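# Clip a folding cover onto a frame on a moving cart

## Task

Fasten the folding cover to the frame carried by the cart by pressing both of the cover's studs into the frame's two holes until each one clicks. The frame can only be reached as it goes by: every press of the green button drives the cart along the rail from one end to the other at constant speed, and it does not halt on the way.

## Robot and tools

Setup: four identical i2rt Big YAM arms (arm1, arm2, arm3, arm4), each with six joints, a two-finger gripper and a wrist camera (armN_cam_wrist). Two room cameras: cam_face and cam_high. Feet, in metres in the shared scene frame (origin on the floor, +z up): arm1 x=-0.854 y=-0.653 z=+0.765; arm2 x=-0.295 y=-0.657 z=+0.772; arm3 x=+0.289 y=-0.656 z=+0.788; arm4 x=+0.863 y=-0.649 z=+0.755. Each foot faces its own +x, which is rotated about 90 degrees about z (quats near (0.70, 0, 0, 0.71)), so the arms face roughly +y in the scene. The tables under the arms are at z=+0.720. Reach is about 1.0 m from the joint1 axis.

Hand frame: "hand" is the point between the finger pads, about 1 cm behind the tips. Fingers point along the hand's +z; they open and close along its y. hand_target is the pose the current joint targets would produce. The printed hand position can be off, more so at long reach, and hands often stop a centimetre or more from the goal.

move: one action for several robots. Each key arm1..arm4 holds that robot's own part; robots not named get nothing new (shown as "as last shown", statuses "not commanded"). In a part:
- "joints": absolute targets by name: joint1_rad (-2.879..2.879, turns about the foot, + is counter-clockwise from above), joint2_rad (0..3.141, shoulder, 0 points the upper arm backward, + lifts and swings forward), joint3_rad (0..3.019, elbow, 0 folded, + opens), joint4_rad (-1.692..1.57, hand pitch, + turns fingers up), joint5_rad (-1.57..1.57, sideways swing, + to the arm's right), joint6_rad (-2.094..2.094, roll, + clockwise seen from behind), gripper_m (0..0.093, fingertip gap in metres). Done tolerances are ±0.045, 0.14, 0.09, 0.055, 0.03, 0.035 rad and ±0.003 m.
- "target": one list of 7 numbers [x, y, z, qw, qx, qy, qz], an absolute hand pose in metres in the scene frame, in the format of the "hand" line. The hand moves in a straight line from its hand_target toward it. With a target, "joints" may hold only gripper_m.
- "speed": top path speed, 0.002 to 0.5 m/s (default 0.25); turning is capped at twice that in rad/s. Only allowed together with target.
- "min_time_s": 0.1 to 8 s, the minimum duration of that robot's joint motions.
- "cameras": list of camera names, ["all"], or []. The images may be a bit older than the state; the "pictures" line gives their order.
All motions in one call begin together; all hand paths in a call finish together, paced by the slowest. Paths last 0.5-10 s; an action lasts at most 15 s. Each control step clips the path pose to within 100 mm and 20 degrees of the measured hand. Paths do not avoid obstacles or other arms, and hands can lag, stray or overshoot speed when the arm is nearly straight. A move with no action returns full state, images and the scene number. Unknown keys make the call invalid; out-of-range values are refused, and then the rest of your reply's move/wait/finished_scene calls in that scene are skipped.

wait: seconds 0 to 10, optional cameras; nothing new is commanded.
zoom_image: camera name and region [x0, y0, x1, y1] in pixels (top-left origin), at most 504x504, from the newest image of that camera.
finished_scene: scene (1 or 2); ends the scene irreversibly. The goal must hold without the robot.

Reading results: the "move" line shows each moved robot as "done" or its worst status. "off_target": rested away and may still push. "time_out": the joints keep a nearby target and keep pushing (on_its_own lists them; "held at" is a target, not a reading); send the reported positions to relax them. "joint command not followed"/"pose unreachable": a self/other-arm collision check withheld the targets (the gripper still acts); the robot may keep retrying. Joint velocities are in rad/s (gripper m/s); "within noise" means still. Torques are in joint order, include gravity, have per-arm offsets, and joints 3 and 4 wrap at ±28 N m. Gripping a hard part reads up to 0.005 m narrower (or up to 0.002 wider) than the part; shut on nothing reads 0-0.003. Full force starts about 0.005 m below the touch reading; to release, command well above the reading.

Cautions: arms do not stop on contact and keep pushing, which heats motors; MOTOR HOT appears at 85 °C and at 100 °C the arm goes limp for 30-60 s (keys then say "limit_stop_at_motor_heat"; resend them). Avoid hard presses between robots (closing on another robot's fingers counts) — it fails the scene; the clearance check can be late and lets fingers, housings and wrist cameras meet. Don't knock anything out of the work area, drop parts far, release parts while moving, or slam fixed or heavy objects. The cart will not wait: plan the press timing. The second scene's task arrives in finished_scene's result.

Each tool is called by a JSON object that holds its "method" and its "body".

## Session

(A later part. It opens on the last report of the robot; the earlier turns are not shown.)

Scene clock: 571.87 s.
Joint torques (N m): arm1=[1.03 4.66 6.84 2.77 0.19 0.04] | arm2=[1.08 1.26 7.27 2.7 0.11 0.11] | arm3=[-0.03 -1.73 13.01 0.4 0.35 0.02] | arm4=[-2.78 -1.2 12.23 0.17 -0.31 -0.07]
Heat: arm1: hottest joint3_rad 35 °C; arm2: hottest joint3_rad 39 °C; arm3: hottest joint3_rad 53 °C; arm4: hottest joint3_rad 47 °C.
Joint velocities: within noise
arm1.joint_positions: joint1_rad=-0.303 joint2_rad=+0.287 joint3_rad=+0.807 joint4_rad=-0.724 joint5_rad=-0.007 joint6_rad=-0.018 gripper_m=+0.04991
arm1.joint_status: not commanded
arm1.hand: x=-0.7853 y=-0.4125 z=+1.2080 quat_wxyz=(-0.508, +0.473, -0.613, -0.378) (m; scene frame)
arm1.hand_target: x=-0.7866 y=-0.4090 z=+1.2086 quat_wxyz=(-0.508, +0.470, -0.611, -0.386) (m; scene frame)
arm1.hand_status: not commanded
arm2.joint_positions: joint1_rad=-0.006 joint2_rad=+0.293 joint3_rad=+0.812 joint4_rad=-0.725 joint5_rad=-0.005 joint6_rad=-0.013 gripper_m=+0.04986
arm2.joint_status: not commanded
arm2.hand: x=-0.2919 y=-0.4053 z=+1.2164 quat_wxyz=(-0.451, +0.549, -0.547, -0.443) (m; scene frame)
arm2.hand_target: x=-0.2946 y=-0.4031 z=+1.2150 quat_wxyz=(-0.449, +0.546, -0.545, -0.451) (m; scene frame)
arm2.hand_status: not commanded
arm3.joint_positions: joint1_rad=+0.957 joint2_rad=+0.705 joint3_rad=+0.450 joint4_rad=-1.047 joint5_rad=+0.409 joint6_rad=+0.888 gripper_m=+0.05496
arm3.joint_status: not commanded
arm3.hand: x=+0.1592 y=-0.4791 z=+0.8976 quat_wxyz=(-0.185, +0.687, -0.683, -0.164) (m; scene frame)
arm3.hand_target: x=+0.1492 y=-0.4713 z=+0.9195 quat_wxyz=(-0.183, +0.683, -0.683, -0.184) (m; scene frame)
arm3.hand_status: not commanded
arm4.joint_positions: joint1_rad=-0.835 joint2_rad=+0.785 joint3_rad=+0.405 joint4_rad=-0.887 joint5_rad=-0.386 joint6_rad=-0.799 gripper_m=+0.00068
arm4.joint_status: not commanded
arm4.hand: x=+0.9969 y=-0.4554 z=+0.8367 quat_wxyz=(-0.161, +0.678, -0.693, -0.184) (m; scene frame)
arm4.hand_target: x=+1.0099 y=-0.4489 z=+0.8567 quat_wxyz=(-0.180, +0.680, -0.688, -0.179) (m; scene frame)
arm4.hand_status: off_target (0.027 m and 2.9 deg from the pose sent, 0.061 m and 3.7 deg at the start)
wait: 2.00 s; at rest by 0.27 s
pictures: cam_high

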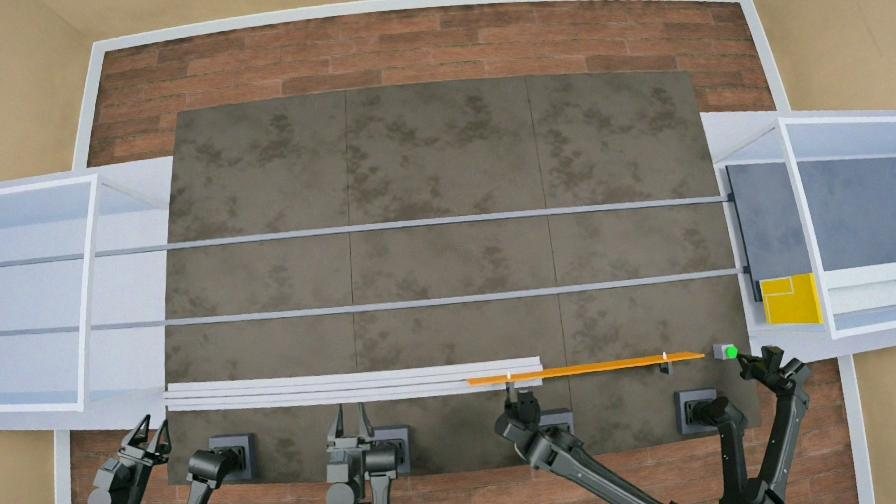

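{"method": "move", "body": {"arm3": {"joints": {"joint1_rad": 0.0, "joint2_rad": 0.3, "joint3_rad": 0.8, "joint4_rad": -0.7, "joint5_rad": 0.0, "joint6_rad": 0.0}, "min_time_s": 4}, "arm4": {"joints": {"joint1_rad": 0.0, "joint2_rad": 0.3, "joint3_rad": 0.8, "joint4_rad": -0.7, "joint5_rad": 0.0, "joint6_rad": 0.0, "gripper_m": 0.055}, "min_time_s": 4}, "cameras": ["cam_face"]}}

{"method": "wait", "body": {"seconds": 10}}

{"method": "wait", "body": {"seconds": 10}}

{"method": "wait", "body": {"seconds": 10}}

{"method": "wait", "body": {"seconds": 10}}

{"method": "wait", "body": {"seconds": 10}}

{"method": "wait", "body": {"seconds": 10}}

{"method": "wait", "body": {"seconds": 10}}

{"method": "wait", "body": {"seconds": 10, "cameras": ["arm3_cam_wrist", "arm4_cam_wrist", "cam_high"]}}

Scene clock: 578.90 s.
Joint torques (N m): arm1=[1.14 4.6 6.86 2.76 0.19 0.04] | arm2=[1.2 1.67 7.19 2.63 0.13 0.12] | arm3=[-0.62 1.61 14.32 2.77 -0.28 -0.17] | arm4=[-1.26 2.67 13.76 2.92 0.06 0.27]
Heat: arm1: hottest joint3_rad 35 °C; arm2: hottest joint3_rad 39 °C; arm3: hottest joint3_rad 54 °C; arm4: hottest joint3_rad 49 °C.
move: arm3 done; arm4 done
Joint velocities: within noise
arm1, arm2: as last shown
arm3.joint_positions: joint1_rad=+0.007 joint2_rad=+0.299 joint3_rad=+0.735 joint4_rad=-0.720 joint5_rad=+0.009 joint6_rad=+0.019 gripper_m=+0.05496
arm3.joint_status: all done
arm3.hand: x=+0.2922 y=-0.3972 z=+1.1910 quat_wxyz=(-0.425, +0.555, -0.570, -0.432) (m; scene frame)
arm3.hand_target: x=+0.2941 y=-0.4058 z=+1.2341 quat_wxyz=(-0.454, +0.538, -0.548, -0.453) (m; scene frame)
arm3.hand_status: not commanded
arm4.joint_positions: joint1_rad=-0.001 joint2_rad=+0.296 joint3_rad=+0.744 joint4_rad=-0.728 joint5_rad=-0.004 joint6_rad=-0.023 gripper_m=+0.05495
arm4.joint_status: all done
arm4.hand: x=+0.8756 y=-0.3906 z=+1.1602 quat_wxyz=(-0.441, +0.557, -0.569, -0.414) (m; scene frame)
arm4.hand_target: x=+0.8738 y=-0.3968 z=+1.1998 quat_wxyz=(-0.461, +0.535, -0.553, -0.442) (m; scene frame)
arm4.hand_status: not commanded
pictures: cam_face

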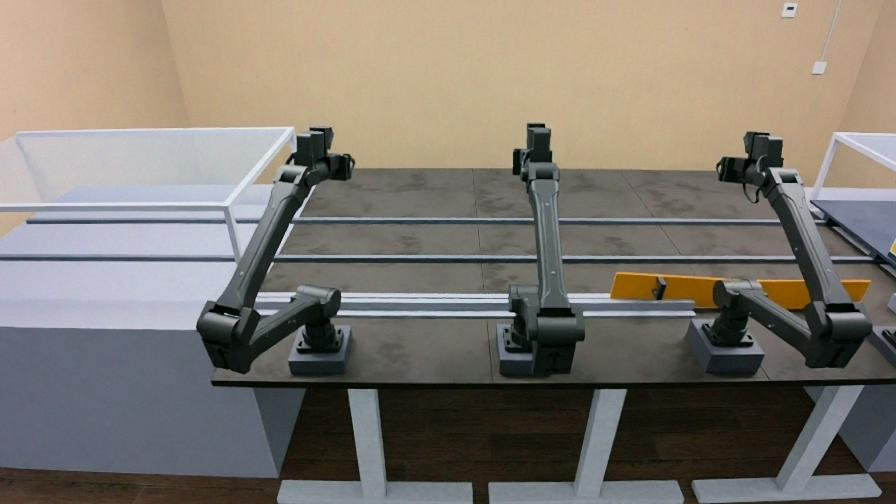

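Scene clock: 588.90 s.
Joint torques (N m): arm1=[1.08 4.6 6.84 2.77 0.19 0.04] | arm2=[0.97 0.91 7.17 2.74 0.12 0.12] | arm3=[-0.67 1.49 14.39 2.78 -0.29 -0.12] | arm4=[-1.2 2.49 13.6 3.15 0.04 0.25]
Heat: arm1: hottest joint3_rad 35 °C; arm2: hottest joint3_rad 39 °C; arm3: hottest joint3_rad 54 °C; arm4: hottest joint3_rad 50 °C.
Joint velocities: within noise
arm1.joint_positions: joint1_rad=-0.303 joint2_rad=+0.287 joint3_rad=+0.807 joint4_rad=-0.724 joint5_rad=-0.007 joint6_rad=-0.018 gripper_m=+0.04991
arm1.joint_status: not commanded
arm1.hand: x=-0.7853 y=-0.4125 z=+1.2080 quat_wxyz=(-0.508, +0.473, -0.613, -0.378) (m; scene frame)
arm1.hand_target: x=-0.7866 y=-0.4090 z=+1.2086 quat_wxyz=(-0.508, +0.470, -0.611, -0.386) (m; scene frame)
arm1.hand_status: not commanded
arm2.joint_positions: joint1_rad=-0.006 joint2_rad=+0.293 joint3_rad=+0.812 joint4_rad=-0.725 joint5_rad=-0.005 joint6_rad=-0.013 gripper_m=+0.04986
arm2.joint_status: not commanded
arm2.hand: x=-0.2919 y=-0.4053 z=+1.2164 quat_wxyz=(-0.451, +0.549, -0.547, -0.443) (m; scene frame)
arm2.hand_target: x=-0.2946 y=-0.4031 z=+1.2150 quat_wxyz=(-0.449, +0.546, -0.545, -0.451) (m; scene frame)
arm2.hand_status: not commanded
arm3.joint_positions: joint1_rad=+0.007 joint2_rad=+0.299 joint3_rad=+0.735 joint4_rad=-0.720 joint5_rad=+0.009 joint6_rad=+0.019 gripper_m=+0.05496
arm3.joint_status: all done
arm3.hand: x=+0.2922 y=-0.3972 z=+1.1910 quat_wxyz=(-0.425, +0.555, -0.570, -0.432) (m; scene frame)
arm3.hand_target: x=+0.2941 y=-0.4058 z=+1.2341 quat_wxyz=(-0.454, +0.538, -0.548, -0.453) (m; scene frame)
arm3.hand_status: not commanded
arm4.joint_positions: joint1_rad=-0.001 joint2_rad=+0.296 joint3_rad=+0.744 joint4_rad=-0.728 joint5_rad=-0.004 joint6_rad=-0.023 gripper_m=+0.05495
arm4.joint_status: all done
arm4.hand: x=+0.8756 y=-0.3906 z=+1.1602 quat_wxyz=(-0.441, +0.557, -0.569, -0.414) (m; scene frame)
arm4.hand_target: x=+0.8738 y=-0.3968 z=+1.1998 quat_wxyz=(-0.461, +0.535, -0.553, -0.442) (m; scene frame)
arm4.hand_status: not commanded
wait: 10.00 s; at rest by 0.27 s
pictures: none

Scene clock: 598.90 s.
Joint torques (N m): arm1=[1.03 4.6 6.86 2.77 0.19 0.04] | arm2=[0.79 1.73 7.15 2.84 0.15 0.13] | arm3=[-0.73 1.49 14.41 2.8 -0.29 -0.13] | arm4=[-1.2 2.37 13.64 3.02 0.05 0.26]
Heat: arm1: hottest joint3_rad 35 °C; arm2: hottest joint3_rad 39 °C; arm3: hottest joint3_rad 54 °C; arm4: hottest joint3_rad 51 °C.
Joint velocities: within noise
arm1.joint_positions: joint1_rad=-0.303 joint2_rad=+0.287 joint3_rad=+0.807 joint4_rad=-0.724 joint5_rad=-0.007 joint6_rad=-0.018 gripper_m=+0.04991
arm1.joint_status: not commanded
arm1.hand: x=-0.7853 y=-0.4125 z=+1.2080 quat_wxyz=(-0.508, +0.473, -0.613, -0.378) (m; scene frame)
arm1.hand_target: x=-0.7866 y=-0.4090 z=+1.2086 quat_wxyz=(-0.508, +0.470, -0.611, -0.386) (m; scene frame)
arm1.hand_status: not commanded
arm2.joint_positions: joint1_rad=-0.006 joint2_rad=+0.293 joint3_rad=+0.812 joint4_rad=-0.725 joint5_rad=-0.005 joint6_rad=-0.013 gripper_m=+0.04986
arm2.joint_status: not commanded
arm2.hand: x=-0.2919 y=-0.4053 z=+1.2164 quat_wxyz=(-0.451, +0.549, -0.547, -0.443) (m; scene frame)
arm2.hand_target: x=-0.2946 y=-0.4031 z=+1.2150 quat_wxyz=(-0.449, +0.546, -0.545, -0.451) (m; scene frame)
arm2.hand_status: not commanded
arm3.joint_positions: joint1_rad=+0.007 joint2_rad=+0.299 joint3_rad=+0.735 joint4_rad=-0.720 joint5_rad=+0.009 joint6_rad=+0.019 gripper_m=+0.05496
arm3.joint_status: all done
arm3.hand: x=+0.2922 y=-0.3972 z=+1.1910 quat_wxyz=(-0.425, +0.555, -0.570, -0.432) (m; scene frame)
arm3.hand_target: x=+0.2941 y=-0.4058 z=+1.2341 quat_wxyz=(-0.454, +0.538, -0.548, -0.453) (m; scene frame)
arm3.hand_status: not commanded
arm4.joint_positions: joint1_rad=-0.001 joint2_rad=+0.296 joint3_rad=+0.744 joint4_rad=-0.728 joint5_rad=-0.004 joint6_rad=-0.023 gripper_m=+0.05495
arm4.joint_status: all done
arm4.hand: x=+0.8756 y=-0.3906 z=+1.1602 quat_wxyz=(-0.441, +0.557, -0.569, -0.414) (m; scene frame)
arm4.hand_target: x=+0.8738 y=-0.3968 z=+1.1998 quat_wxyz=(-0.461, +0.535, -0.553, -0.442) (m; scene frame)
arm4.hand_status: not commanded
wait: 10.00 s; at rest by 0.27 s
pictures: none

Scene clock: 608.90 s.
Joint torques (N m): arm1=[1.08 4.66 6.86 2.77 0.19 0.04] | arm2=[0.85 1.49 7.27 2.69 0.13 0.17] | arm3=[-0.62 1.55 14.38 2.76 -0.29 -0.12] | arm4=[-0.73 3.08 13.61 3.03 0.06 0.27]
Heat: arm1: hottest joint3_rad 35 °C; arm2: hottest joint3_rad 39 °C; arm3: hottest joint3_rad 55 °C; arm4: hottest joint3_rad 52 °C.
Joint velocities: within noise
arm1.joint_positions: joint1_rad=-0.303 joint2_rad=+0.287 joint3_rad=+0.807 joint4_rad=-0.724 joint5_rad=-0.007 joint6_rad=-0.018 gripper_m=+0.04991
arm1.joint_status: not commanded
arm1.hand: x=-0.7853 y=-0.4125 z=+1.2080 quat_wxyz=(-0.508, +0.473, -0.613, -0.378) (m; scene frame)
arm1.hand_target: x=-0.7866 y=-0.4090 z=+1.2086 quat_wxyz=(-0.508, +0.470, -0.611, -0.386) (m; scene frame)
arm1.hand_status: not commanded
arm2.joint_positions: joint1_rad=-0.006 joint2_rad=+0.293 joint3_rad=+0.812 joint4_rad=-0.725 joint5_rad=-0.005 joint6_rad=-0.013 gripper_m=+0.04986
arm2.joint_status: not commanded
arm2.hand: x=-0.2919 y=-0.4053 z=+1.2164 quat_wxyz=(-0.451, +0.549, -0.547, -0.443) (m; scene frame)
arm2.hand_target: x=-0.2946 y=-0.4031 z=+1.2150 quat_wxyz=(-0.449, +0.546, -0.545, -0.451) (m; scene frame)
arm2.hand_status: not commanded
arm3.joint_positions: joint1_rad=+0.007 joint2_rad=+0.299 joint3_rad=+0.735 joint4_rad=-0.720 joint5_rad=+0.009 joint6_rad=+0.019 gripper_m=+0.05496
arm3.joint_status: all done
arm3.hand: x=+0.2922 y=-0.3972 z=+1.1910 quat_wxyz=(-0.425, +0.555, -0.570, -0.432) (m; scene frame)
arm3.hand_target: x=+0.2941 y=-0.4058 z=+1.2341 quat_wxyz=(-0.454, +0.538, -0.548, -0.453) (m; scene frame)
arm3.hand_status: not commanded
arm4.joint_positions: joint1_rad=-0.001 joint2_rad=+0.296 joint3_rad=+0.744 joint4_rad=-0.728 joint5_rad=-0.004 joint6_rad=-0.023 gripper_m=+0.05495
arm4.joint_status: all done
arm4.hand: x=+0.8756 y=-0.3906 z=+1.1602 quat_wxyz=(-0.441, +0.557, -0.569, -0.414) (m; scene frame)
arm4.hand_target: x=+0.8738 y=-0.3968 z=+1.1998 quat_wxyz=(-0.461, +0.535, -0.553, -0.442) (m; scene frame)
arm4.hand_status: not commanded
wait: 10.00 s; at rest by 0.27 s
pictures: none

Scene clock: 618.90 s.
Joint torques (N m): arm1=[1.08 4.66 6.86 2.77 0.19 0.04] | arm2=[1.32 2.49 7.28 2.73 0.14 0.15] | arm3=[-0.56 1.49 14.39 2.78 -0.29 -0.13] | arm4=[-1.08 3.25 13.59 3.02 0.06 0.27]
Heat: arm1: hottest joint3_rad 35 °C; arm2: hottest joint3_rad 39 °C; arm3: hottest joint3_rad 55 °C; arm4: hottest joint3_rad 53 °C.
Joint velocities: within noise
arm1.joint_positions: joint1_rad=-0.303 joint2_rad=+0.287 joint3_rad=+0.807 joint4_rad=-0.724 joint5_rad=-0.007 joint6_rad=-0.018 gripper_m=+0.04991
arm1.joint_status: not commanded
arm1.hand: x=-0.7853 y=-0.4125 z=+1.2080 quat_wxyz=(-0.508, +0.473, -0.613, -0.378) (m; scene frame)
arm1.hand_target: x=-0.7866 y=-0.4090 z=+1.2086 quat_wxyz=(-0.508, +0.470, -0.611, -0.386) (m; scene frame)
arm1.hand_status: not commanded
arm2.joint_positions: joint1_rad=-0.006 joint2_rad=+0.293 joint3_rad=+0.812 joint4_rad=-0.725 joint5_rad=-0.005 joint6_rad=-0.013 gripper_m=+0.04986
arm2.joint_status: not commanded
arm2.hand: x=-0.2919 y=-0.4053 z=+1.2164 quat_wxyz=(-0.451, +0.549, -0.547, -0.443) (m; scene frame)
arm2.hand_target: x=-0.2946 y=-0.4031 z=+1.2150 quat_wxyz=(-0.449, +0.546, -0.545, -0.451) (m; scene frame)
arm2.hand_status: not commanded
arm3.joint_positions: joint1_rad=+0.007 joint2_rad=+0.299 joint3_rad=+0.735 joint4_rad=-0.720 joint5_rad=+0.009 joint6_rad=+0.019 gripper_m=+0.05496
arm3.joint_status: all done
arm3.hand: x=+0.2922 y=-0.3972 z=+1.1910 quat_wxyz=(-0.425, +0.555, -0.570, -0.432) (m; scene frame)
arm3.hand_target: x=+0.2941 y=-0.4058 z=+1.2341 quat_wxyz=(-0.454, +0.538, -0.548, -0.453) (m; scene frame)
arm3.hand_status: not commanded
arm4.joint_positions: joint1_rad=-0.001 joint2_rad=+0.296 joint3_rad=+0.744 joint4_rad=-0.728 joint5_rad=-0.004 joint6_rad=-0.023 gripper_m=+0.05495
arm4.joint_status: all done
arm4.hand: x=+0.8756 y=-0.3906 z=+1.1602 quat_wxyz=(-0.441, +0.557, -0.569, -0.414) (m; scene frame)
arm4.hand_target: x=+0.8738 y=-0.3968 z=+1.1998 quat_wxyz=(-0.461, +0.535, -0.553, -0.442) (m; scene frame)
arm4.hand_status: not commanded
wait: 10.00 s; at rest by 0.27 s
pictures: none

Scene clock: 628.90 s.
Joint torques (N m): arm1=[1.08 4.6 6.84 2.78 0.19 0.04] | arm2=[0.44 1.44 7.13 2.78 0.11 0.15] | arm3=[-0.67 1.55 14.39 2.78 -0.29 -0.12] | arm4=[-0.15 3.14 13.64 3.03 0.08 0.26]
Heat: arm1: hottest joint3_rad 35 °C; arm2: hottest joint3_rad 39 °C; arm3: hottest joint3_rad 56 °C; arm4: hottest joint3_rad 54 °C.
Joint velocities: within noise
arm1.joint_positions: joint1_rad=-0.303 joint2_rad=+0.287 joint3_rad=+0.807 joint4_rad=-0.724 joint5_rad=-0.007 joint6_rad=-0.018 gripper_m=+0.04991
arm1.joint_status: not commanded
arm1.hand: x=-0.7853 y=-0.4125 z=+1.2080 quat_wxyz=(-0.508, +0.473, -0.613, -0.378) (m; scene frame)
arm1.hand_target: x=-0.7866 y=-0.4090 z=+1.2086 quat_wxyz=(-0.508, +0.470, -0.611, -0.386) (m; scene frame)
arm1.hand_status: not commanded
arm2.joint_positions: joint1_rad=-0.006 joint2_rad=+0.293 joint3_rad=+0.812 joint4_rad=-0.725 joint5_rad=-0.005 joint6_rad=-0.013 gripper_m=+0.04986
arm2.joint_status: not commanded
arm2.hand: x=-0.2919 y=-0.4053 z=+1.2164 quat_wxyz=(-0.451, +0.549, -0.547, -0.443) (m; scene frame)
arm2.hand_target: x=-0.2946 y=-0.4031 z=+1.2150 quat_wxyz=(-0.449, +0.546, -0.545, -0.451) (m; scene frame)
arm2.hand_status: not commanded
arm3.joint_positions: joint1_rad=+0.007 joint2_rad=+0.299 joint3_rad=+0.735 joint4_rad=-0.720 joint5_rad=+0.009 joint6_rad=+0.019 gripper_m=+0.05496
arm3.joint_status: all done
arm3.hand: x=+0.2922 y=-0.3972 z=+1.1910 quat_wxyz=(-0.425, +0.555, -0.570, -0.432) (m; scene frame)
arm3.hand_target: x=+0.2941 y=-0.4058 z=+1.2341 quat_wxyz=(-0.454, +0.538, -0.548, -0.453) (m; scene frame)
arm3.hand_status: not commanded
arm4.joint_positions: joint1_rad=-0.001 joint2_rad=+0.296 joint3_rad=+0.744 joint4_rad=-0.728 joint5_rad=-0.004 joint6_rad=-0.023 gripper_m=+0.05495
arm4.joint_status: all done
arm4.hand: x=+0.8756 y=-0.3906 z=+1.1602 quat_wxyz=(-0.441, +0.557, -0.569, -0.414) (m; scene frame)
arm4.hand_target: x=+0.8738 y=-0.3968 z=+1.1998 quat_wxyz=(-0.461, +0.535, -0.553, -0.442) (m; scene frame)
arm4.hand_status: not commanded
wait: 10.00 s; at rest by 0.27 s
pictures: none

Scene clock: 638.90 s.
Joint torques (N m): arm1=[1.08 4.66 6.84 2.77 0.19 0.04] | arm2=[0.97 1.2 7.23 2.62 0.12 0.14] | arm3=[-0.62 1.49 14.39 2.77 -0.29 -0.13] | arm4=[-0.38 2.78 13.5 2.97 0.02 0.27]
Heat: arm1: hottest joint3_rad 35 °C; arm2: hottest joint3_rad 39 °C; arm3: hottest joint3_rad 57 °C; arm4: hottest joint3_rad 54 °C.
Joint velocities: within noise
arm1.joint_positions: joint1_rad=-0.303 joint2_rad=+0.287 joint3_rad=+0.807 joint4_rad=-0.724 joint5_rad=-0.007 joint6_rad=-0.018 gripper_m=+0.04991
arm1.joint_status: not commanded
arm1.hand: x=-0.7853 y=-0.4125 z=+1.2080 quat_wxyz=(-0.508, +0.473, -0.613, -0.378) (m; scene frame)
arm1.hand_target: x=-0.7866 y=-0.4090 z=+1.2086 quat_wxyz=(-0.508, +0.470, -0.611, -0.386) (m; scene frame)
arm1.hand_status: not commanded
arm2.joint_positions: joint1_rad=-0.006 joint2_rad=+0.293 joint3_rad=+0.812 joint4_rad=-0.725 joint5_rad=-0.005 joint6_rad=-0.013 gripper_m=+0.04986
arm2.joint_status: not commanded
arm2.hand: x=-0.2919 y=-0.4053 z=+1.2164 quat_wxyz=(-0.451, +0.549, -0.547, -0.443) (m; scene frame)
arm2.hand_target: x=-0.2946 y=-0.4031 z=+1.2150 quat_wxyz=(-0.449, +0.546, -0.545, -0.451) (m; scene frame)
arm2.hand_status: not commanded
arm3.joint_positions: joint1_rad=+0.007 joint2_rad=+0.299 joint3_rad=+0.735 joint4_rad=-0.720 joint5_rad=+0.009 joint6_rad=+0.019 gripper_m=+0.05496
arm3.joint_status: all done
arm3.hand: x=+0.2922 y=-0.3972 z=+1.1910 quat_wxyz=(-0.425, +0.555, -0.570, -0.432) (m; scene frame)
arm3.hand_target: x=+0.2941 y=-0.4058 z=+1.2341 quat_wxyz=(-0.454, +0.538, -0.548, -0.453) (m; scene frame)
arm3.hand_status: not commanded
arm4.joint_positions: joint1_rad=-0.001 joint2_rad=+0.296 joint3_rad=+0.744 joint4_rad=-0.728 joint5_rad=-0.004 joint6_rad=-0.023 gripper_m=+0.05495
arm4.joint_status: all done
arm4.hand: x=+0.8756 y=-0.3906 z=+1.1602 quat_wxyz=(-0.441, +0.557, -0.569, -0.414) (m; scene frame)
arm4.hand_target: x=+0.8738 y=-0.3968 z=+1.1998 quat_wxyz=(-0.461, +0.535, -0.553, -0.442) (m; scene frame)
arm4.hand_status: not commanded
wait: 10.00 s; at rest by 0.27 s
pictures: none

Scene clock: 648.90 s.
Joint torques (N m): arm1=[1.14 4.66 6.86 2.76 0.2 0.04] | arm2=[0.91 1.85 7.16 2.73 0.15 0.11] | arm3=[-0.67 1.55 14.41 2.76 -0.28 -0.13] | arm4=[-0.62 3.19 13.74 3 0.04 0.24]
Heat: arm1: hottest joint3_rad 35 °C; arm2: hottest joint3_rad 39 °C; arm3: hottest joint3_rad 57 °C; arm4: hottest joint3_rad 55 °C.
Joint velocities: within noise
arm1.joint_positions: joint1_rad=-0.303 joint2_rad=+0.287 joint3_rad=+0.807 joint4_rad=-0.724 joint5_rad=-0.007 joint6_rad=-0.018 gripper_m=+0.04991
arm1.joint_status: not commanded
arm1.hand: x=-0.7853 y=-0.4125 z=+1.2080 quat_wxyz=(-0.508, +0.473, -0.613, -0.378) (m; scene frame)
arm1.hand_target: x=-0.7866 y=-0.4090 z=+1.2086 quat_wxyz=(-0.508, +0.470, -0.611, -0.386) (m; scene frame)
arm1.hand_status: not commanded
arm2.joint_positions: joint1_rad=-0.006 joint2_rad=+0.293 joint3_rad=+0.812 joint4_rad=-0.725 joint5_rad=-0.005 joint6_rad=-0.013 gripper_m=+0.04986
arm2.joint_status: not commanded
arm2.hand: x=-0.2919 y=-0.4053 z=+1.2164 quat_wxyz=(-0.451, +0.549, -0.547, -0.443) (m; scene frame)
arm2.hand_target: x=-0.2946 y=-0.4031 z=+1.2150 quat_wxyz=(-0.449, +0.546, -0.545, -0.451) (m; scene frame)
arm2.hand_status: not commanded
arm3.joint_positions: joint1_rad=+0.007 joint2_rad=+0.299 joint3_rad=+0.735 joint4_rad=-0.720 joint5_rad=+0.009 joint6_rad=+0.019 gripper_m=+0.05496
arm3.joint_status: all done
arm3.hand: x=+0.2922 y=-0.3972 z=+1.1910 quat_wxyz=(-0.425, +0.555, -0.570, -0.432) (m; scene frame)
arm3.hand_target: x=+0.2941 y=-0.4058 z=+1.2341 quat_wxyz=(-0.454, +0.538, -0.548, -0.453) (m; scene frame)
arm3.hand_status: not commanded
arm4.joint_positions: joint1_rad=-0.001 joint2_rad=+0.296 joint3_rad=+0.744 joint4_rad=-0.728 joint5_rad=-0.004 joint6_rad=-0.023 gripper_m=+0.05495
arm4.joint_status: all done
arm4.hand: x=+0.8756 y=-0.3906 z=+1.1602 quat_wxyz=(-0.441, +0.557, -0.569, -0.414) (m; scene frame)
arm4.hand_target: x=+0.8738 y=-0.3968 z=+1.1998 quat_wxyz=(-0.461, +0.535, -0.553, -0.442) (m; scene frame)
arm4.hand_status: not commanded
wait: 10.00 s; at rest by 0.27 s
pictures: none

Scene clock: 658.90 s.
Joint torques (N m): arm1=[1.08 4.66 6.86 2.78 0.19 0.04] | arm2=[1.14 1.49 7.16 2.76 0.12 0.11] | arm3=[-0.56 1.61 14.42 2.76 -0.29 -0.13] | arm4=[-0.32 3.19 13.55 3 0.08 0.26]
Heat: arm1: hottest joint3_rad 35 °C; arm2: hottest joint3_rad 38 °C; arm3: hottest joint3_rad 58 °C; arm4: hottest joint3_rad 55 °C.
Joint velocities: within noise
arm1.joint_positions: joint1_rad=-0.303 joint2_rad=+0.287 joint3_rad=+0.807 joint4_rad=-0.724 joint5_rad=-0.007 joint6_rad=-0.018 gripper_m=+0.04991
arm1.joint_status: not commanded
arm1.hand: x=-0.7853 y=-0.4125 z=+1.2080 quat_wxyz=(-0.508, +0.473, -0.613, -0.378) (m; scene frame)
arm1.hand_target: x=-0.7866 y=-0.4090 z=+1.2086 quat_wxyz=(-0.508, +0.470, -0.611, -0.386) (m; scene frame)
arm1.hand_status: not commanded
arm2.joint_positions: joint1_rad=-0.006 joint2_rad=+0.293 joint3_rad=+0.812 joint4_rad=-0.725 joint5_rad=-0.005 joint6_rad=-0.013 gripper_m=+0.04986
arm2.joint_status: not commanded
arm2.hand: x=-0.2919 y=-0.4053 z=+1.2164 quat_wxyz=(-0.451, +0.549, -0.547, -0.443) (m; scene frame)
arm2.hand_target: x=-0.2946 y=-0.4031 z=+1.2150 quat_wxyz=(-0.449, +0.546, -0.545, -0.451) (m; scene frame)
arm2.hand_status: not commanded
arm3.joint_positions: joint1_rad=+0.007 joint2_rad=+0.299 joint3_rad=+0.735 joint4_rad=-0.720 joint5_rad=+0.009 joint6_rad=+0.019 gripper_m=+0.05496
arm3.joint_status: all done
arm3.hand: x=+0.2922 y=-0.3972 z=+1.1910 quat_wxyz=(-0.425, +0.555, -0.570, -0.432) (m; scene frame)
arm3.hand_target: x=+0.2941 y=-0.4058 z=+1.2341 quat_wxyz=(-0.454, +0.538, -0.548, -0.453) (m; scene frame)
arm3.hand_status: not commanded
arm4.joint_positions: joint1_rad=-0.001 joint2_rad=+0.296 joint3_rad=+0.744 joint4_rad=-0.728 joint5_rad=-0.004 joint6_rad=-0.023 gripper_m=+0.05495
arm4.joint_status: all done
arm4.hand: x=+0.8756 y=-0.3906 z=+1.1602 quat_wxyz=(-0.441, +0.557, -0.569, -0.414) (m; scene frame)
arm4.hand_target: x=+0.8738 y=-0.3968 z=+1.1998 quat_wxyz=(-0.461, +0.535, -0.553, -0.442) (m; scene frame)
arm4.hand_status: not commanded
wait: 10.00 s; at rest by 0.27 s
pictures: arm3_cam_wrist, arm4_cam_wrist, cam_high

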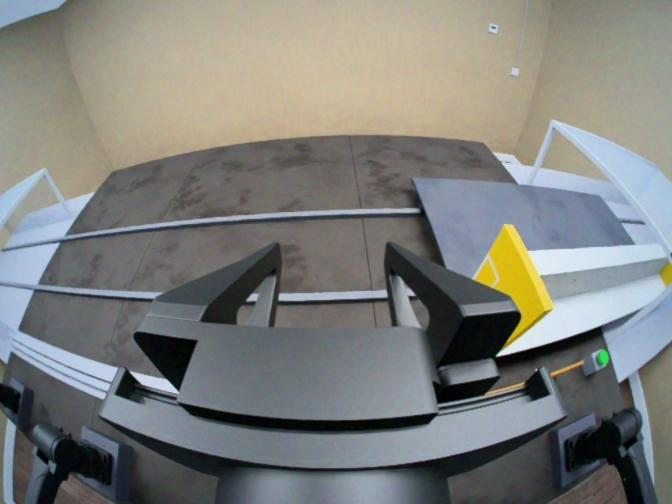

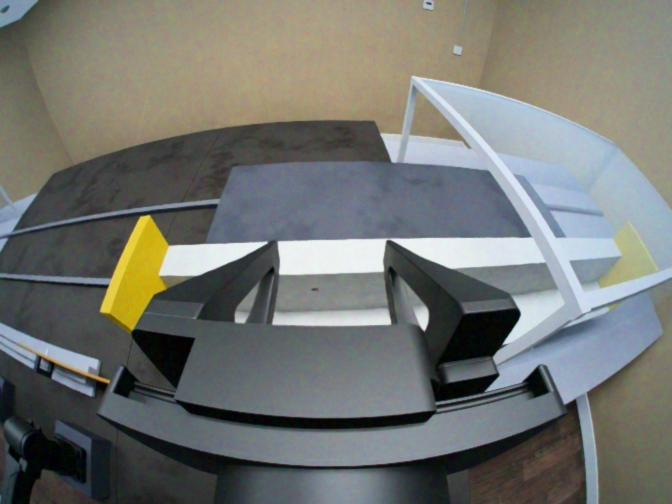

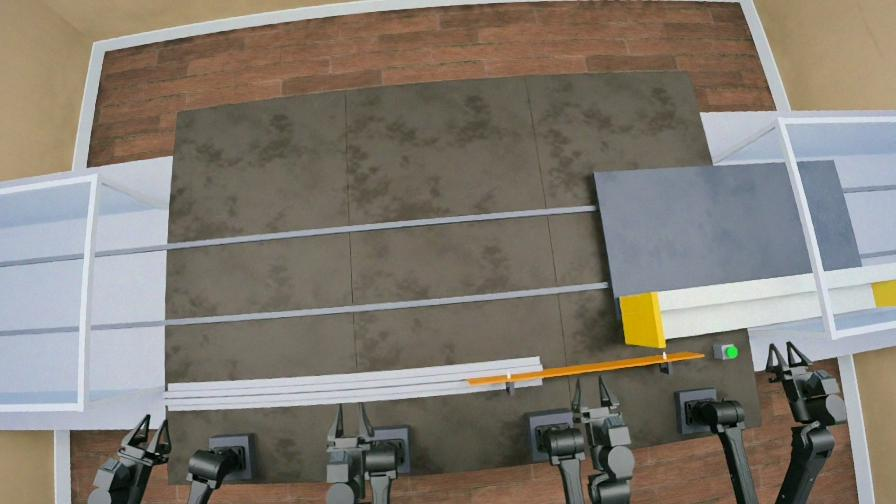

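{"method": "move", "body": {"arm3": {"target": [0.142, -0.470, 0.93, -0.183, 0.683, -0.683, -0.183], "speed": 0.3}, "arm4": {"target": [0.716, -0.468, 0.93, -0.183, 0.683, -0.683, -0.183], "speed": 0.3}}}

{"method": "move", "body": {"arm3": {"target": [0.144, -0.472, 0.88, -0.183, 0.683, -0.683, -0.183], "speed": 0.15}, "arm4": {"target": [0.719, -0.468, 0.88, -0.183, 0.683, -0.683, -0.183], "speed": 0.15}, "cameras": ["arm3_cam_wrist", "arm4_cam_wrist"]}}

Scene clock: 664.53 s.
Joint torques (N m): arm1=[1.14 4.66 6.87 2.78 0.19 0.04] | arm2=[1.08 1.67 7.16 2.67 0.12 0.12] | arm3=[1.03 -2.43 8.99 1.44 0.1 0.28] | arm4=[-0.56 -0.85 8.51 1.42 0.14 0.27]
Heat: arm1: hottest joint3_rad 35 °C; arm2: hottest joint3_rad 38 °C; arm3: hottest joint3_rad 57 °C; arm4: hottest joint3_rad 55 °C.
move: arm3 off_target; arm4 done
Joint velocities: within noise
arm1, arm2: as last shown
arm3.joint_positions: joint1_rad=+0.968 joint2_rad=+0.730 joint3_rad=+0.547 joint4_rad=-1.109 joint5_rad=+0.424 joint6_rad=+0.880 gripper_m=+0.05496
arm3.joint_status: not commanded
arm3.hand: x=+0.1465 y=-0.4703 z=+0.9322 quat_wxyz=(-0.191, +0.691, -0.677, -0.169) (m; scene frame)
arm3.hand_target: x=+0.1434 y=-0.4720 z=+0.9302 quat_wxyz=(-0.186, +0.688, -0.679, -0.178) (m; scene frame)
arm3.hand_status: off_target (0.005 m and 2.2 deg from the pose sent, 0.310 m and 44.6 deg at the start)
arm4.joint_positions: joint1_rad=+1.031 joint2_rad=+0.694 joint3_rad=+0.623 joint4_rad=-1.222 joint5_rad=+0.430 joint6_rad=+0.905 gripper_m=+0.05496
arm4.joint_status: not commanded
arm4.hand: x=+0.7211 y=-0.4688 z=+0.9313 quat_wxyz=(-0.189, +0.690, -0.677, -0.170) (m; scene frame)
arm4.hand_target: x=+0.7172 y=-0.4695 z=+0.9302 quat_wxyz=(-0.183, +0.686, -0.681, -0.180) (m; scene frame)
arm4.hand_status: done (0.005 m and 2.0 deg from the pose sent, 0.291 m and 44.4 deg at the start)
pictures: none

Scene clock: 665.57 s.
Joint torques (N m): arm1=[1.08 4.66 6.86 2.77 0.19 0.03] | arm2=[0.73 1.79 7.19 2.71 0.13 0.14] | arm3=[0.79 -1.55 8.57 1.5 0.05 0.25] | arm4=[-1.9 0.03 8.35 1.55 0.06 0.2]
Heat: arm1: hottest joint3_rad 35 °C; arm2: hottest joint3_rad 38 °C; arm3: hottest joint3_rad 57 °C; arm4: hottest joint3_rad 55 °C.
move: arm3 done; arm4 done
Joint velocities: within noise
arm1, arm2: as last shown
arm3.joint_positions: joint1_rad=+0.968 joint2_rad=+0.759 joint3_rad=+0.426 joint4_rad=-0.936 joint5_rad=+0.423 joint6_rad=+0.889 gripper_m=+0.05496
arm3.joint_status: not commanded
arm3.hand: x=+0.1465 y=-0.4701 z=+0.8849 quat_wxyz=(-0.188, +0.685, -0.680, -0.181) (m; scene frame)
arm3.hand_target: x=+0.1444 y=-0.4722 z=+0.8805 quat_wxyz=(-0.183, +0.683, -0.683, -0.184) (m; scene frame)
arm3.hand_status: done (0.006 m and 0.7 deg from the pose sent, 0.052 m and 2.2 deg at the start)
arm4.joint_positions: joint1_rad=+1.031 joint2_rad=+0.702 joint3_rad=+0.497 joint4_rad=-1.072 joint5_rad=+0.430 joint6_rad=+0.905 gripper_m=+0.05496
arm4.joint_status: not commanded
arm4.hand: x=+0.7218 y=-0.4690 z=+0.8839 quat_wxyz=(-0.188, +0.688, -0.678, -0.178) (m; scene frame)
arm4.hand_target: x=+0.7197 y=-0.4685 z=+0.8799 quat_wxyz=(-0.183, +0.683, -0.683, -0.182) (m; scene frame)
arm4.hand_status: done (0.005 m and 1.1 deg from the pose sent, 0.051 m and 2.0 deg at the start)
pictures: arm3_cam_wrist, arm4_cam_wrist

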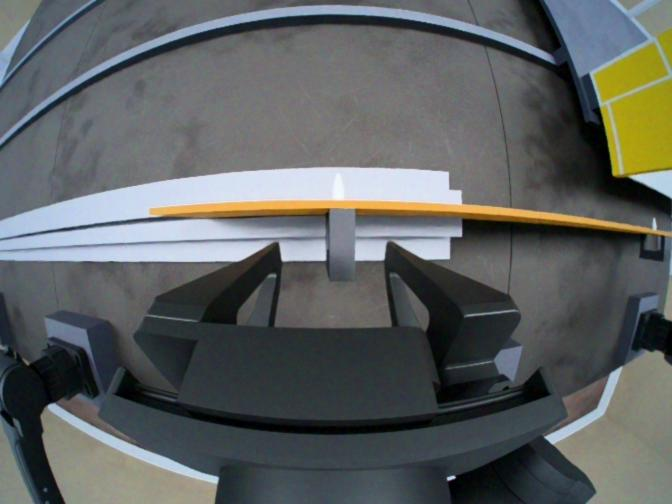

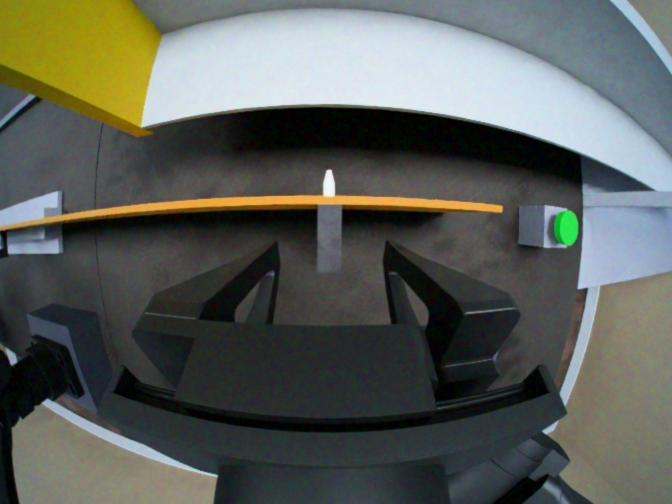

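{"method": "move", "body": {"arm3": {"target": [0.147, -0.4725, 0.812, -0.183, 0.683, -0.683, -0.183], "speed": 0.12}, "arm4": {"target": [0.7185, -0.4685, 0.812, -0.183, 0.683, -0.683, -0.183], "speed": 0.12}, "cameras": ["arm3_cam_wrist", "arm4_cam_wrist"]}}

{"method": "move", "body": {"arm3": {"joints": {"gripper_m": 0.004}}, "arm4": {"joints": {"gripper_m": 0.004}}}}

{"method": "move", "body": {"arm3": {"target": [0.147, -0.466, 0.95, -0.2008, 0.678, -0.678, -0.2008], "speed": 0.12}, "arm4": {"target": [0.7185, -0.462, 0.95, -0.2008, 0.678, -0.678, -0.2008], "speed": 0.12}, "cameras": ["arm3_cam_wrist", "arm4_cam_wrist"]}}

Scene clock: 667.73 s.
Joint torques (N m): arm1=[1.08 4.66 6.87 2.77 0.19 0.04] | arm2=[0.85 1.85 7.2 2.71 0.1 0.11] | arm3=[0.56 -2.26 7.43 1.52 0.04 0.2] | arm4=[-1.49 -0.73 7.43 1.66 0.11 0.24]
Heat: arm1: hottest joint3_rad 35 °C; arm2: hottest joint3_rad 38 °C; arm3: hottest joint3_rad 57 °C; arm4: hottest joint3_rad 54 °C.
move: arm3 done; arm4 done
Joint velocities: within noise
arm1, arm2: as last shown
arm3.joint_positions: joint1_rad=+0.968 joint2_rad=+0.909 joint3_rad=+0.281 joint4_rad=-0.643 joint5_rad=+0.423 joint6_rad=+0.891 gripper_m=+0.05496
arm3.joint_status: not commanded
arm3.hand: x=+0.1487 y=-0.4710 z=+0.8160 quat_wxyz=(-0.188, +0.685, -0.681, -0.181) (m; scene frame)
arm3.hand_target: x=+0.1484 y=-0.4732 z=+0.8121 quat_wxyz=(-0.184, +0.683, -0.683, -0.182) (m; scene frame)
arm3.hand_status: done (0.005 m and 0.7 deg from the pose sent, 0.073 m and 0.7 deg at the start)
arm4.joint_positions: joint1_rad=+1.031 joint2_rad=+0.809 joint3_rad=+0.347 joint4_rad=-0.815 joint5_rad=+0.430 joint6_rad=+0.908 gripper_m=+0.05496
arm4.joint_status: not commanded
arm4.hand: x=+0.7211 y=-0.4681 z=+0.8156 quat_wxyz=(-0.187, +0.687, -0.679, -0.178) (m; scene frame)
arm4.hand_target: x=+0.7189 y=-0.4688 z=+0.8125 quat_wxyz=(-0.183, +0.683, -0.683, -0.184) (m; scene frame)
arm4.hand_status: done (0.004 m and 1.1 deg from the pose sent, 0.072 m and 1.1 deg at the start)
pictures: arm3_cam_wrist, arm4_cam_wrist

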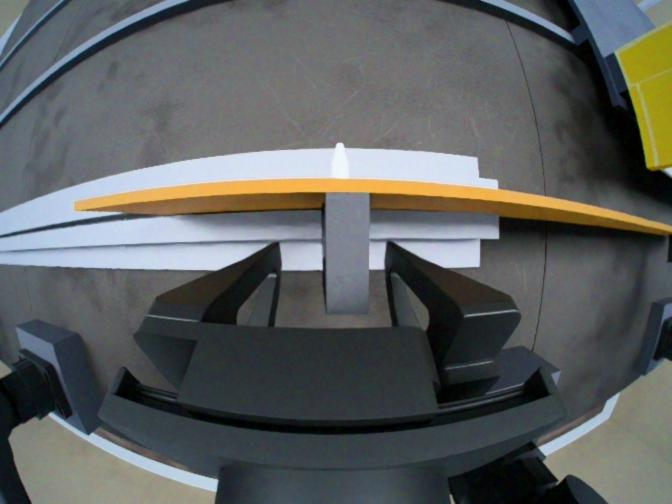

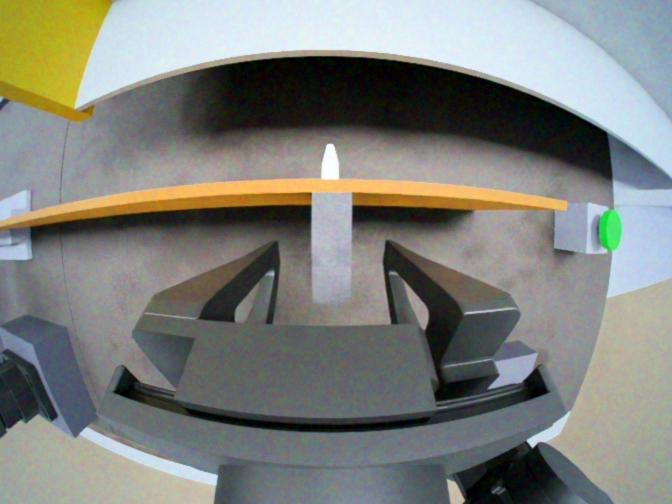

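Scene clock: 668.33 s.
Joint torques (N m): arm1=[1.08 4.66 6.86 2.76 0.19 0.04] | arm2=[1.14 1.79 7.21 2.78 0.12 0.13] | arm3=[0.67 -2.26 7.77 1.18 0.21 0.09] | arm4=[-1.61 -0.67 7.5 1.25 0.36 0.18]
Heat: arm1: hottest joint3_rad 35 °C; arm2: hottest joint3_rad 38 °C; arm3: hottest joint3_rad 56 °C; arm4: hottest joint3_rad 54 °C.
move: arm3 off_target; arm4 off_target
Joint velocities: within noise
arm1, arm2: as last shown
arm3.joint_positions: joint1_rad=+0.958 joint2_rad=+0.911 joint3_rad=+0.277 joint4_rad=-0.635 joint5_rad=+0.418 joint6_rad=+0.906 gripper_m=+0.01678
arm3.joint_status: gripper_m off_target (ended at +0.01681, target +0.00400)
arm3.hand: x=+0.1504 y=-0.4705 z=+0.8142 quat_wxyz=(-0.185, +0.677, -0.689, -0.182) (m; scene frame)
arm3.hand_target: x=+0.1497 y=-0.4721 z=+0.8120 quat_wxyz=(-0.184, +0.678, -0.688, -0.182) (m; scene frame)
arm3.hand_status: not commanded
arm4.joint_positions: joint1_rad=+1.025 joint2_rad=+0.808 joint3_rad=+0.347 joint4_rad=-0.806 joint5_rad=+0.424 joint6_rad=+0.919 gripper_m=+0.01634
arm4.joint_status: gripper_m off_target (ended at +0.01636, target +0.00400)
arm4.hand: x=+0.7198 y=-0.4668 z=+0.8161 quat_wxyz=(-0.183, +0.681, -0.685, -0.183) (m; scene frame)
arm4.hand_target: x=+0.7200 y=-0.4679 z=+0.8127 quat_wxyz=(-0.183, +0.679, -0.687, -0.184) (m; scene frame)
arm4.hand_status: not commanded
pictures: none

Scene clock: 670.17 s.
Joint torques (N m): arm1=[1.03 4.66 6.86 2.77 0.19 0.04] | arm2=[1.2 2.26 7.31 2.82 0.14 0.12] | arm3=[0.91 -2.37 16.4 -0.43 1.88 -0.32] | arm4=[-0.91 -1.14 14.6 0.25 1.32 0.02]
Heat: arm1: hottest joint3_rad 35 °C; arm2: hottest joint3_rad 38 °C; arm3: hottest joint3_rad 57 °C; arm4: hottest joint3_rad 54 °C.
move: arm3 off_target; arm4 off_target
Joint velocities: arm1=[within noise] | arm2=[-0.005 -0.054 0.007 0.007 0.037 -0.037 0] | arm3=[within noise] | arm4=[within noise]
arm1, arm2: as last shown
arm3.joint_positions: joint1_rad=+0.971 joint2_rad=+0.698 joint3_rad=+0.453 joint4_rad=-1.059 joint5_rad=+0.417 joint6_rad=+0.921 gripper_m=+0.01703
arm3.joint_status: not commanded
arm3.hand: x=+0.1589 y=-0.4809 z=+0.9000 quat_wxyz=(-0.185, +0.680, -0.690, -0.168) (m; scene frame)
arm3.hand_target: x=+0.1434 y=-0.4661 z=+0.9466 quat_wxyz=(-0.198, +0.679, -0.676, -0.205) (m; scene frame)
arm3.hand_status: off_target (0.053 m and 4.4 deg from the pose sent, 0.136 m and 3.1 deg at the start)
arm4.joint_positions: joint1_rad=+1.036 joint2_rad=+0.681 joint3_rad=+0.570 joint4_rad=-1.199 joint5_rad=+0.441 joint6_rad=+0.914 gripper_m=+0.01629
arm4.joint_status: not commanded
arm4.hand: x=+0.7290 y=-0.4731 z=+0.9124 quat_wxyz=(-0.195, +0.689, -0.678, -0.164) (m; scene frame)
arm4.hand_target: x=+0.7175 y=-0.4633 z=+0.9477 quat_wxyz=(-0.200, +0.682, -0.674, -0.199) (m; scene frame)
arm4.hand_status: off_target (0.041 m and 4.5 deg from the pose sent, 0.134 m and 3.0 deg at the start)
pictures: arm3_cam_wrist, arm4_cam_wrist

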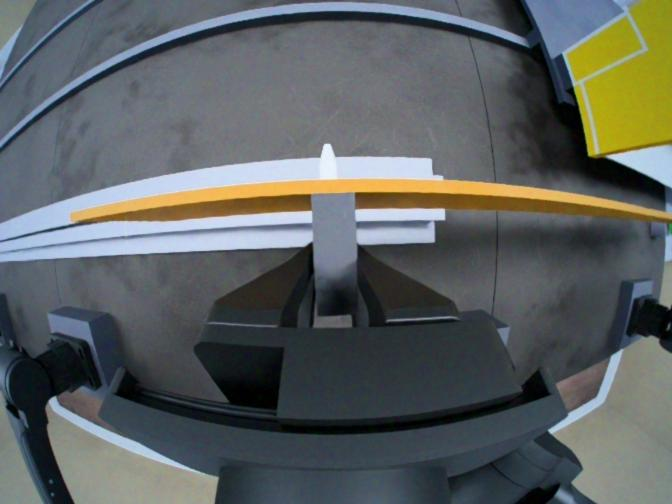

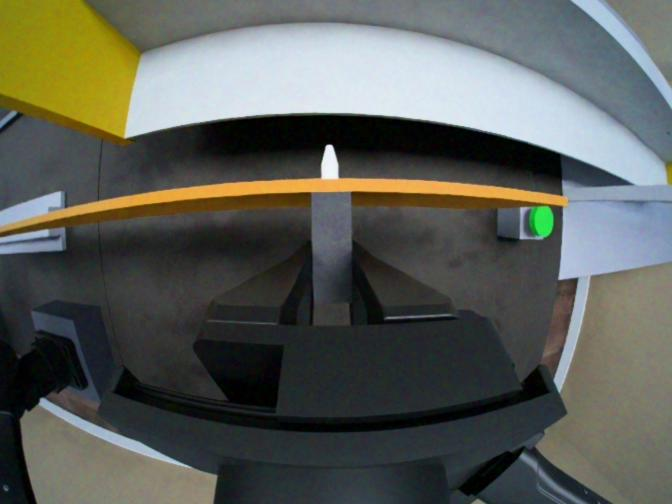

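{"method": "move", "body": {"arm3": {"target": [0.30, -0.445, 0.965, -0.2008, 0.678, -0.678, -0.2008], "speed": 0.1}, "arm4": {"target": [0.872, -0.441, 0.962, -0.2008, 0.678, -0.678, -0.2008], "speed": 0.1}}}

{"method": "move", "body": {"arm3": {"target": [0.42, -0.44, 0.96, -0.2008, 0.678, -0.678, -0.2008], "speed": 0.1}, "arm4": {"target": [0.992, -0.436, 0.962, -0.2008, 0.678, -0.678, -0.2008], "speed": 0.1}, "cameras": ["arm3_cam_wrist", "arm4_cam_wrist", "cam_high"]}}

Scene clock: 673.17 s.
Joint torques (N m): arm1=[1.03 4.6 6.86 2.76 0.19 0.04] | arm2=[1.32 1.85 7.13 2.82 0.16 0.16] | arm3=[-0.73 0.26 14.38 1.66 -0.35 -0.02] | arm4=[-2.37 1.38 11.43 2.65 -0.87 0.26]
Heat: arm1: hottest joint3_rad 35 °C; arm2: hottest joint3_rad 38 °C; arm3: hottest joint3_rad 57 °C; arm4: hottest joint3_rad 55 °C.
move: arm3 off_target; arm4 off_target
Joint velocities: within noise
arm1, arm2: as last shown
arm3.joint_positions: joint1_rad=-0.060 joint2_rad=+0.409 joint3_rad=+0.453 joint4_rad=-1.131 joint5_rad=-0.025 joint6_rad=-0.059 gripper_m=+0.01683
arm3.joint_status: not commanded
arm3.hand: x=+0.2983 y=-0.4595 z=+0.9318 quat_wxyz=(-0.174, +0.685, -0.686, -0.175) (m; scene frame)
arm3.hand_target: x=+0.3006 y=-0.4467 z=+0.9650 quat_wxyz=(-0.202, +0.677, -0.679, -0.200) (m; scene frame)
arm3.hand_status: off_target (0.036 m and 4.4 deg from the pose sent, 0.159 m and 4.4 deg at the start)
arm4.joint_positions: joint1_rad=-0.010 joint2_rad=+0.421 joint3_rad=+0.570 joint4_rad=-1.230 joint5_rad=-0.021 joint6_rad=-0.069 gripper_m=+0.01629
arm4.joint_status: not commanded
arm4.hand: x=+0.8712 y=-0.4525 z=+0.9415 quat_wxyz=(-0.177, +0.691, -0.679, -0.171) (m; scene frame)
arm4.hand_target: x=+0.8709 y=-0.4415 z=+0.9621 quat_wxyz=(-0.198, +0.677, -0.680, -0.202) (m; scene frame)
arm4.hand_status: off_target (0.023 m and 4.7 deg from the pose sent, 0.155 m and 4.5 deg at the start)
pictures: none

Scene clock: 675.00 s.
Joint torques (N m): arm1=[1.08 4.66 6.86 2.77 0.19 0.04] | arm2=[1.44 1.2 7.12 2.71 0.1 0.14] | arm3=[-0.44 -1.67 15.38 1.22 -1.39 0.03] | arm4=[-2.78 -0.32 16.47 1.17 -2.4 0.39]
Heat: arm1: hottest joint3_rad 35 °C; arm2: hottest joint3_rad 38 °C; arm3: hottest joint3_rad 57 °C; arm4: hottest joint3_rad 55 °C.
move: arm3 off_target; arm4 off_target
Joint velocities: within noise
arm1, arm2: as last shown
arm3.joint_positions: joint1_rad=-0.787 joint2_rad=+0.678 joint3_rad=+0.501 joint4_rad=-1.074 joint5_rad=-0.366 joint6_rad=-0.714 gripper_m=+0.01667
arm3.joint_status: not commanded
arm3.hand: x=+0.4023 y=-0.4592 z=+0.9195 quat_wxyz=(-0.154, +0.679, -0.692, -0.192) (m; scene frame)
arm3.hand_target: x=+0.4175 y=-0.4421 z=+0.9587 quat_wxyz=(-0.196, +0.677, -0.680, -0.202) (m; scene frame)
arm3.hand_status: off_target (0.048 m and 5.8 deg from the pose sent, 0.126 m and 4.4 deg at the start)
arm4.joint_positions: joint1_rad=-0.768 joint2_rad=+0.661 joint3_rad=+0.570 joint4_rad=-1.191 joint5_rad=-0.363 joint6_rad=-0.766 gripper_m=+0.01629
arm4.joint_status: not commanded
arm4.hand: x=+0.9753 y=-0.4602 z=+0.9113 quat_wxyz=(-0.144, +0.690, -0.686, -0.181) (m; scene frame)
arm4.hand_target: x=+0.9892 y=-0.4396 z=+0.9609 quat_wxyz=(-0.197, +0.677, -0.679, -0.205) (m; scene frame)
arm4.hand_status: off_target (0.059 m and 7.1 deg from the pose sent, 0.124 m and 4.7 deg at the start)
pictures: arm3_cam_wrist, arm4_cam_wrist, cam_high

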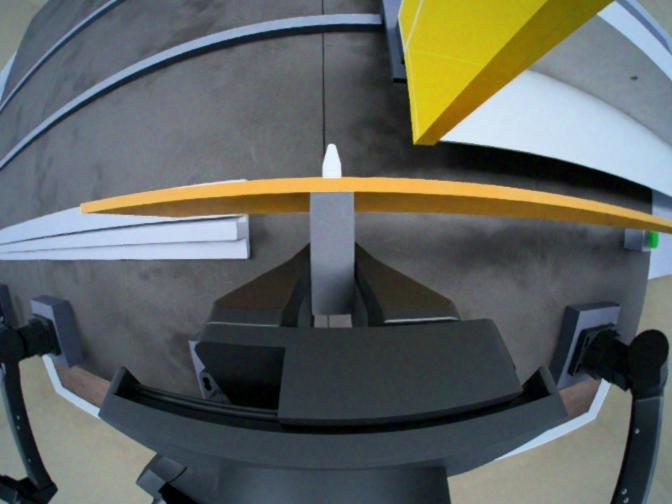

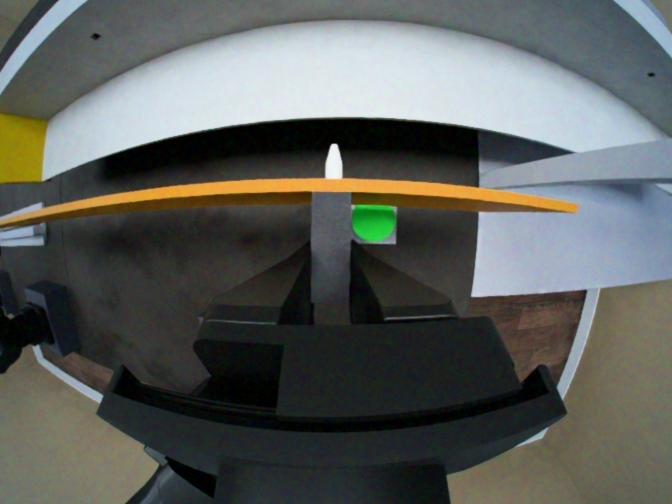

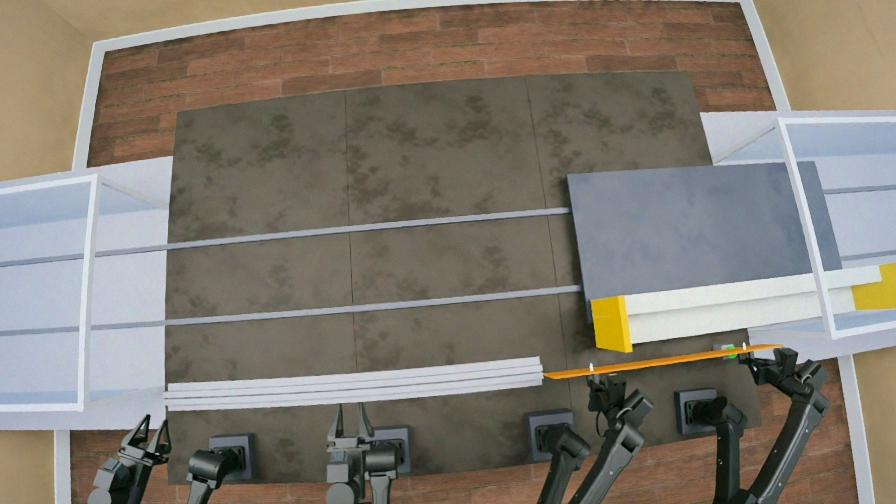

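{"method": "move", "body": {"arm3": {"target": [0.443, -0.433, 0.966, -0.2274, 0.6804, -0.6698, -0.1932], "speed": 0.06}, "arm4": {"target": [1.014, -0.4255, 0.978, -0.2373, 0.6775, -0.6663, -0.2033], "speed": 0.06}, "cameras": ["arm3_cam_wrist", "arm4_cam_wrist"]}}

Scene clock: 680.70 s.
Joint torques (N m): arm1=[1.14 4.66 6.87 2.76 0.19 0.04] | arm2=[1.2 1.03 7.25 2.78 0.14 0.16] | arm3=[-0.67 -1.85 16.57 1.55 -1.03 -0.03] | arm4=[-2.43 -0.85 17.24 2.03 -2.18 0.28]
Heat: arm1: hottest joint3_rad 35 °C; arm2: hottest joint3_rad 38 °C; arm3: hottest joint3_rad 60 °C; arm4: hottest joint3_rad 58 °C.
move: arm3 off_target; arm4 off_target
Joint velocities: within noise
arm1.joint_positions: joint1_rad=-0.303 joint2_rad=+0.287 joint3_rad=+0.807 joint4_rad=-0.724 joint5_rad=-0.007 joint6_rad=-0.018 gripper_m=+0.04991
arm1.joint_status: not commanded
arm1.hand: x=-0.7853 y=-0.4125 z=+1.2080 quat_wxyz=(-0.508, +0.473, -0.613, -0.378) (m; scene frame)
arm1.hand_target: x=-0.7866 y=-0.4090 z=+1.2086 quat_wxyz=(-0.508, +0.470, -0.611, -0.386) (m; scene frame)
arm1.hand_status: not commanded
arm2.joint_positions: joint1_rad=-0.006 joint2_rad=+0.293 joint3_rad=+0.812 joint4_rad=-0.725 joint5_rad=-0.005 joint6_rad=-0.013 gripper_m=+0.04986
arm2.joint_status: not commanded
arm2.hand: x=-0.2919 y=-0.4053 z=+1.2164 quat_wxyz=(-0.451, +0.549, -0.547, -0.443) (m; scene frame)
arm2.hand_target: x=-0.2946 y=-0.4031 z=+1.2150 quat_wxyz=(-0.449, +0.546, -0.545, -0.451) (m; scene frame)
arm2.hand_status: not commanded
arm3.joint_positions: joint1_rad=-0.830 joint2_rad=+0.708 joint3_rad=+0.501 joint4_rad=-1.022 joint5_rad=-0.380 joint6_rad=-0.764 gripper_m=+0.01667
arm3.joint_status: not commanded
arm3.hand: x=+0.4176 y=-0.4550 z=+0.9180 quat_wxyz=(-0.172, +0.681, -0.685, -0.190) (m; scene frame)
arm3.hand_target: x=+0.4404 y=-0.4356 z=+0.9652 quat_wxyz=(-0.227, +0.680, -0.670, -0.193) (m; scene frame)
arm3.hand_status: off_target (0.059 m and 6.6 deg from the pose sent, 0.067 m and 8.9 deg at the start)
arm4.joint_positions: joint1_rad=-0.805 joint2_rad=+0.682 joint3_rad=+0.591 joint4_rad=-1.148 joint5_rad=-0.389 joint6_rad=-0.799 gripper_m=+0.01629
arm4.joint_status: not commanded
arm4.hand: x=+0.9910 y=-0.4513 z=+0.9215 quat_wxyz=(-0.171, +0.689, -0.679, -0.187) (m; scene frame)
arm4.hand_target: x=+1.0103 y=-0.4294 z=+0.9774 quat_wxyz=(-0.237, +0.679, -0.664, -0.203) (m; scene frame)
arm4.hand_status: off_target (0.066 m and 8.0 deg from the pose sent, 0.085 m and 11.3 deg at the start)
pictures: arm3_cam_wrist, arm4_cam_wrist

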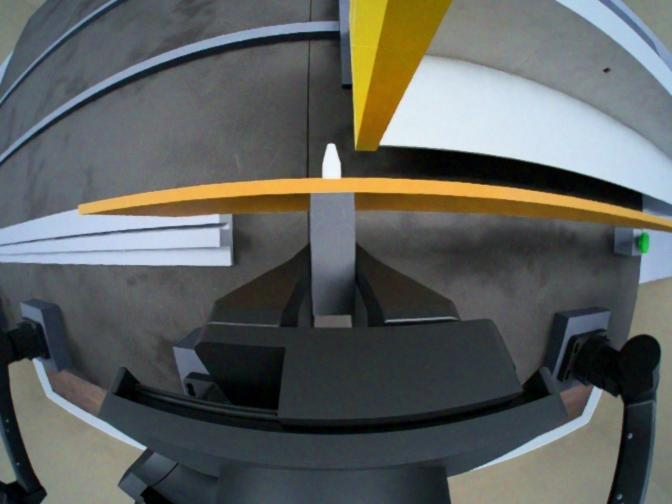

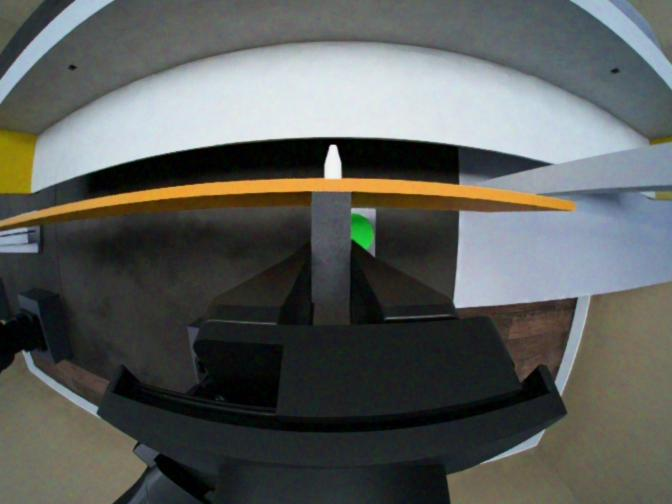

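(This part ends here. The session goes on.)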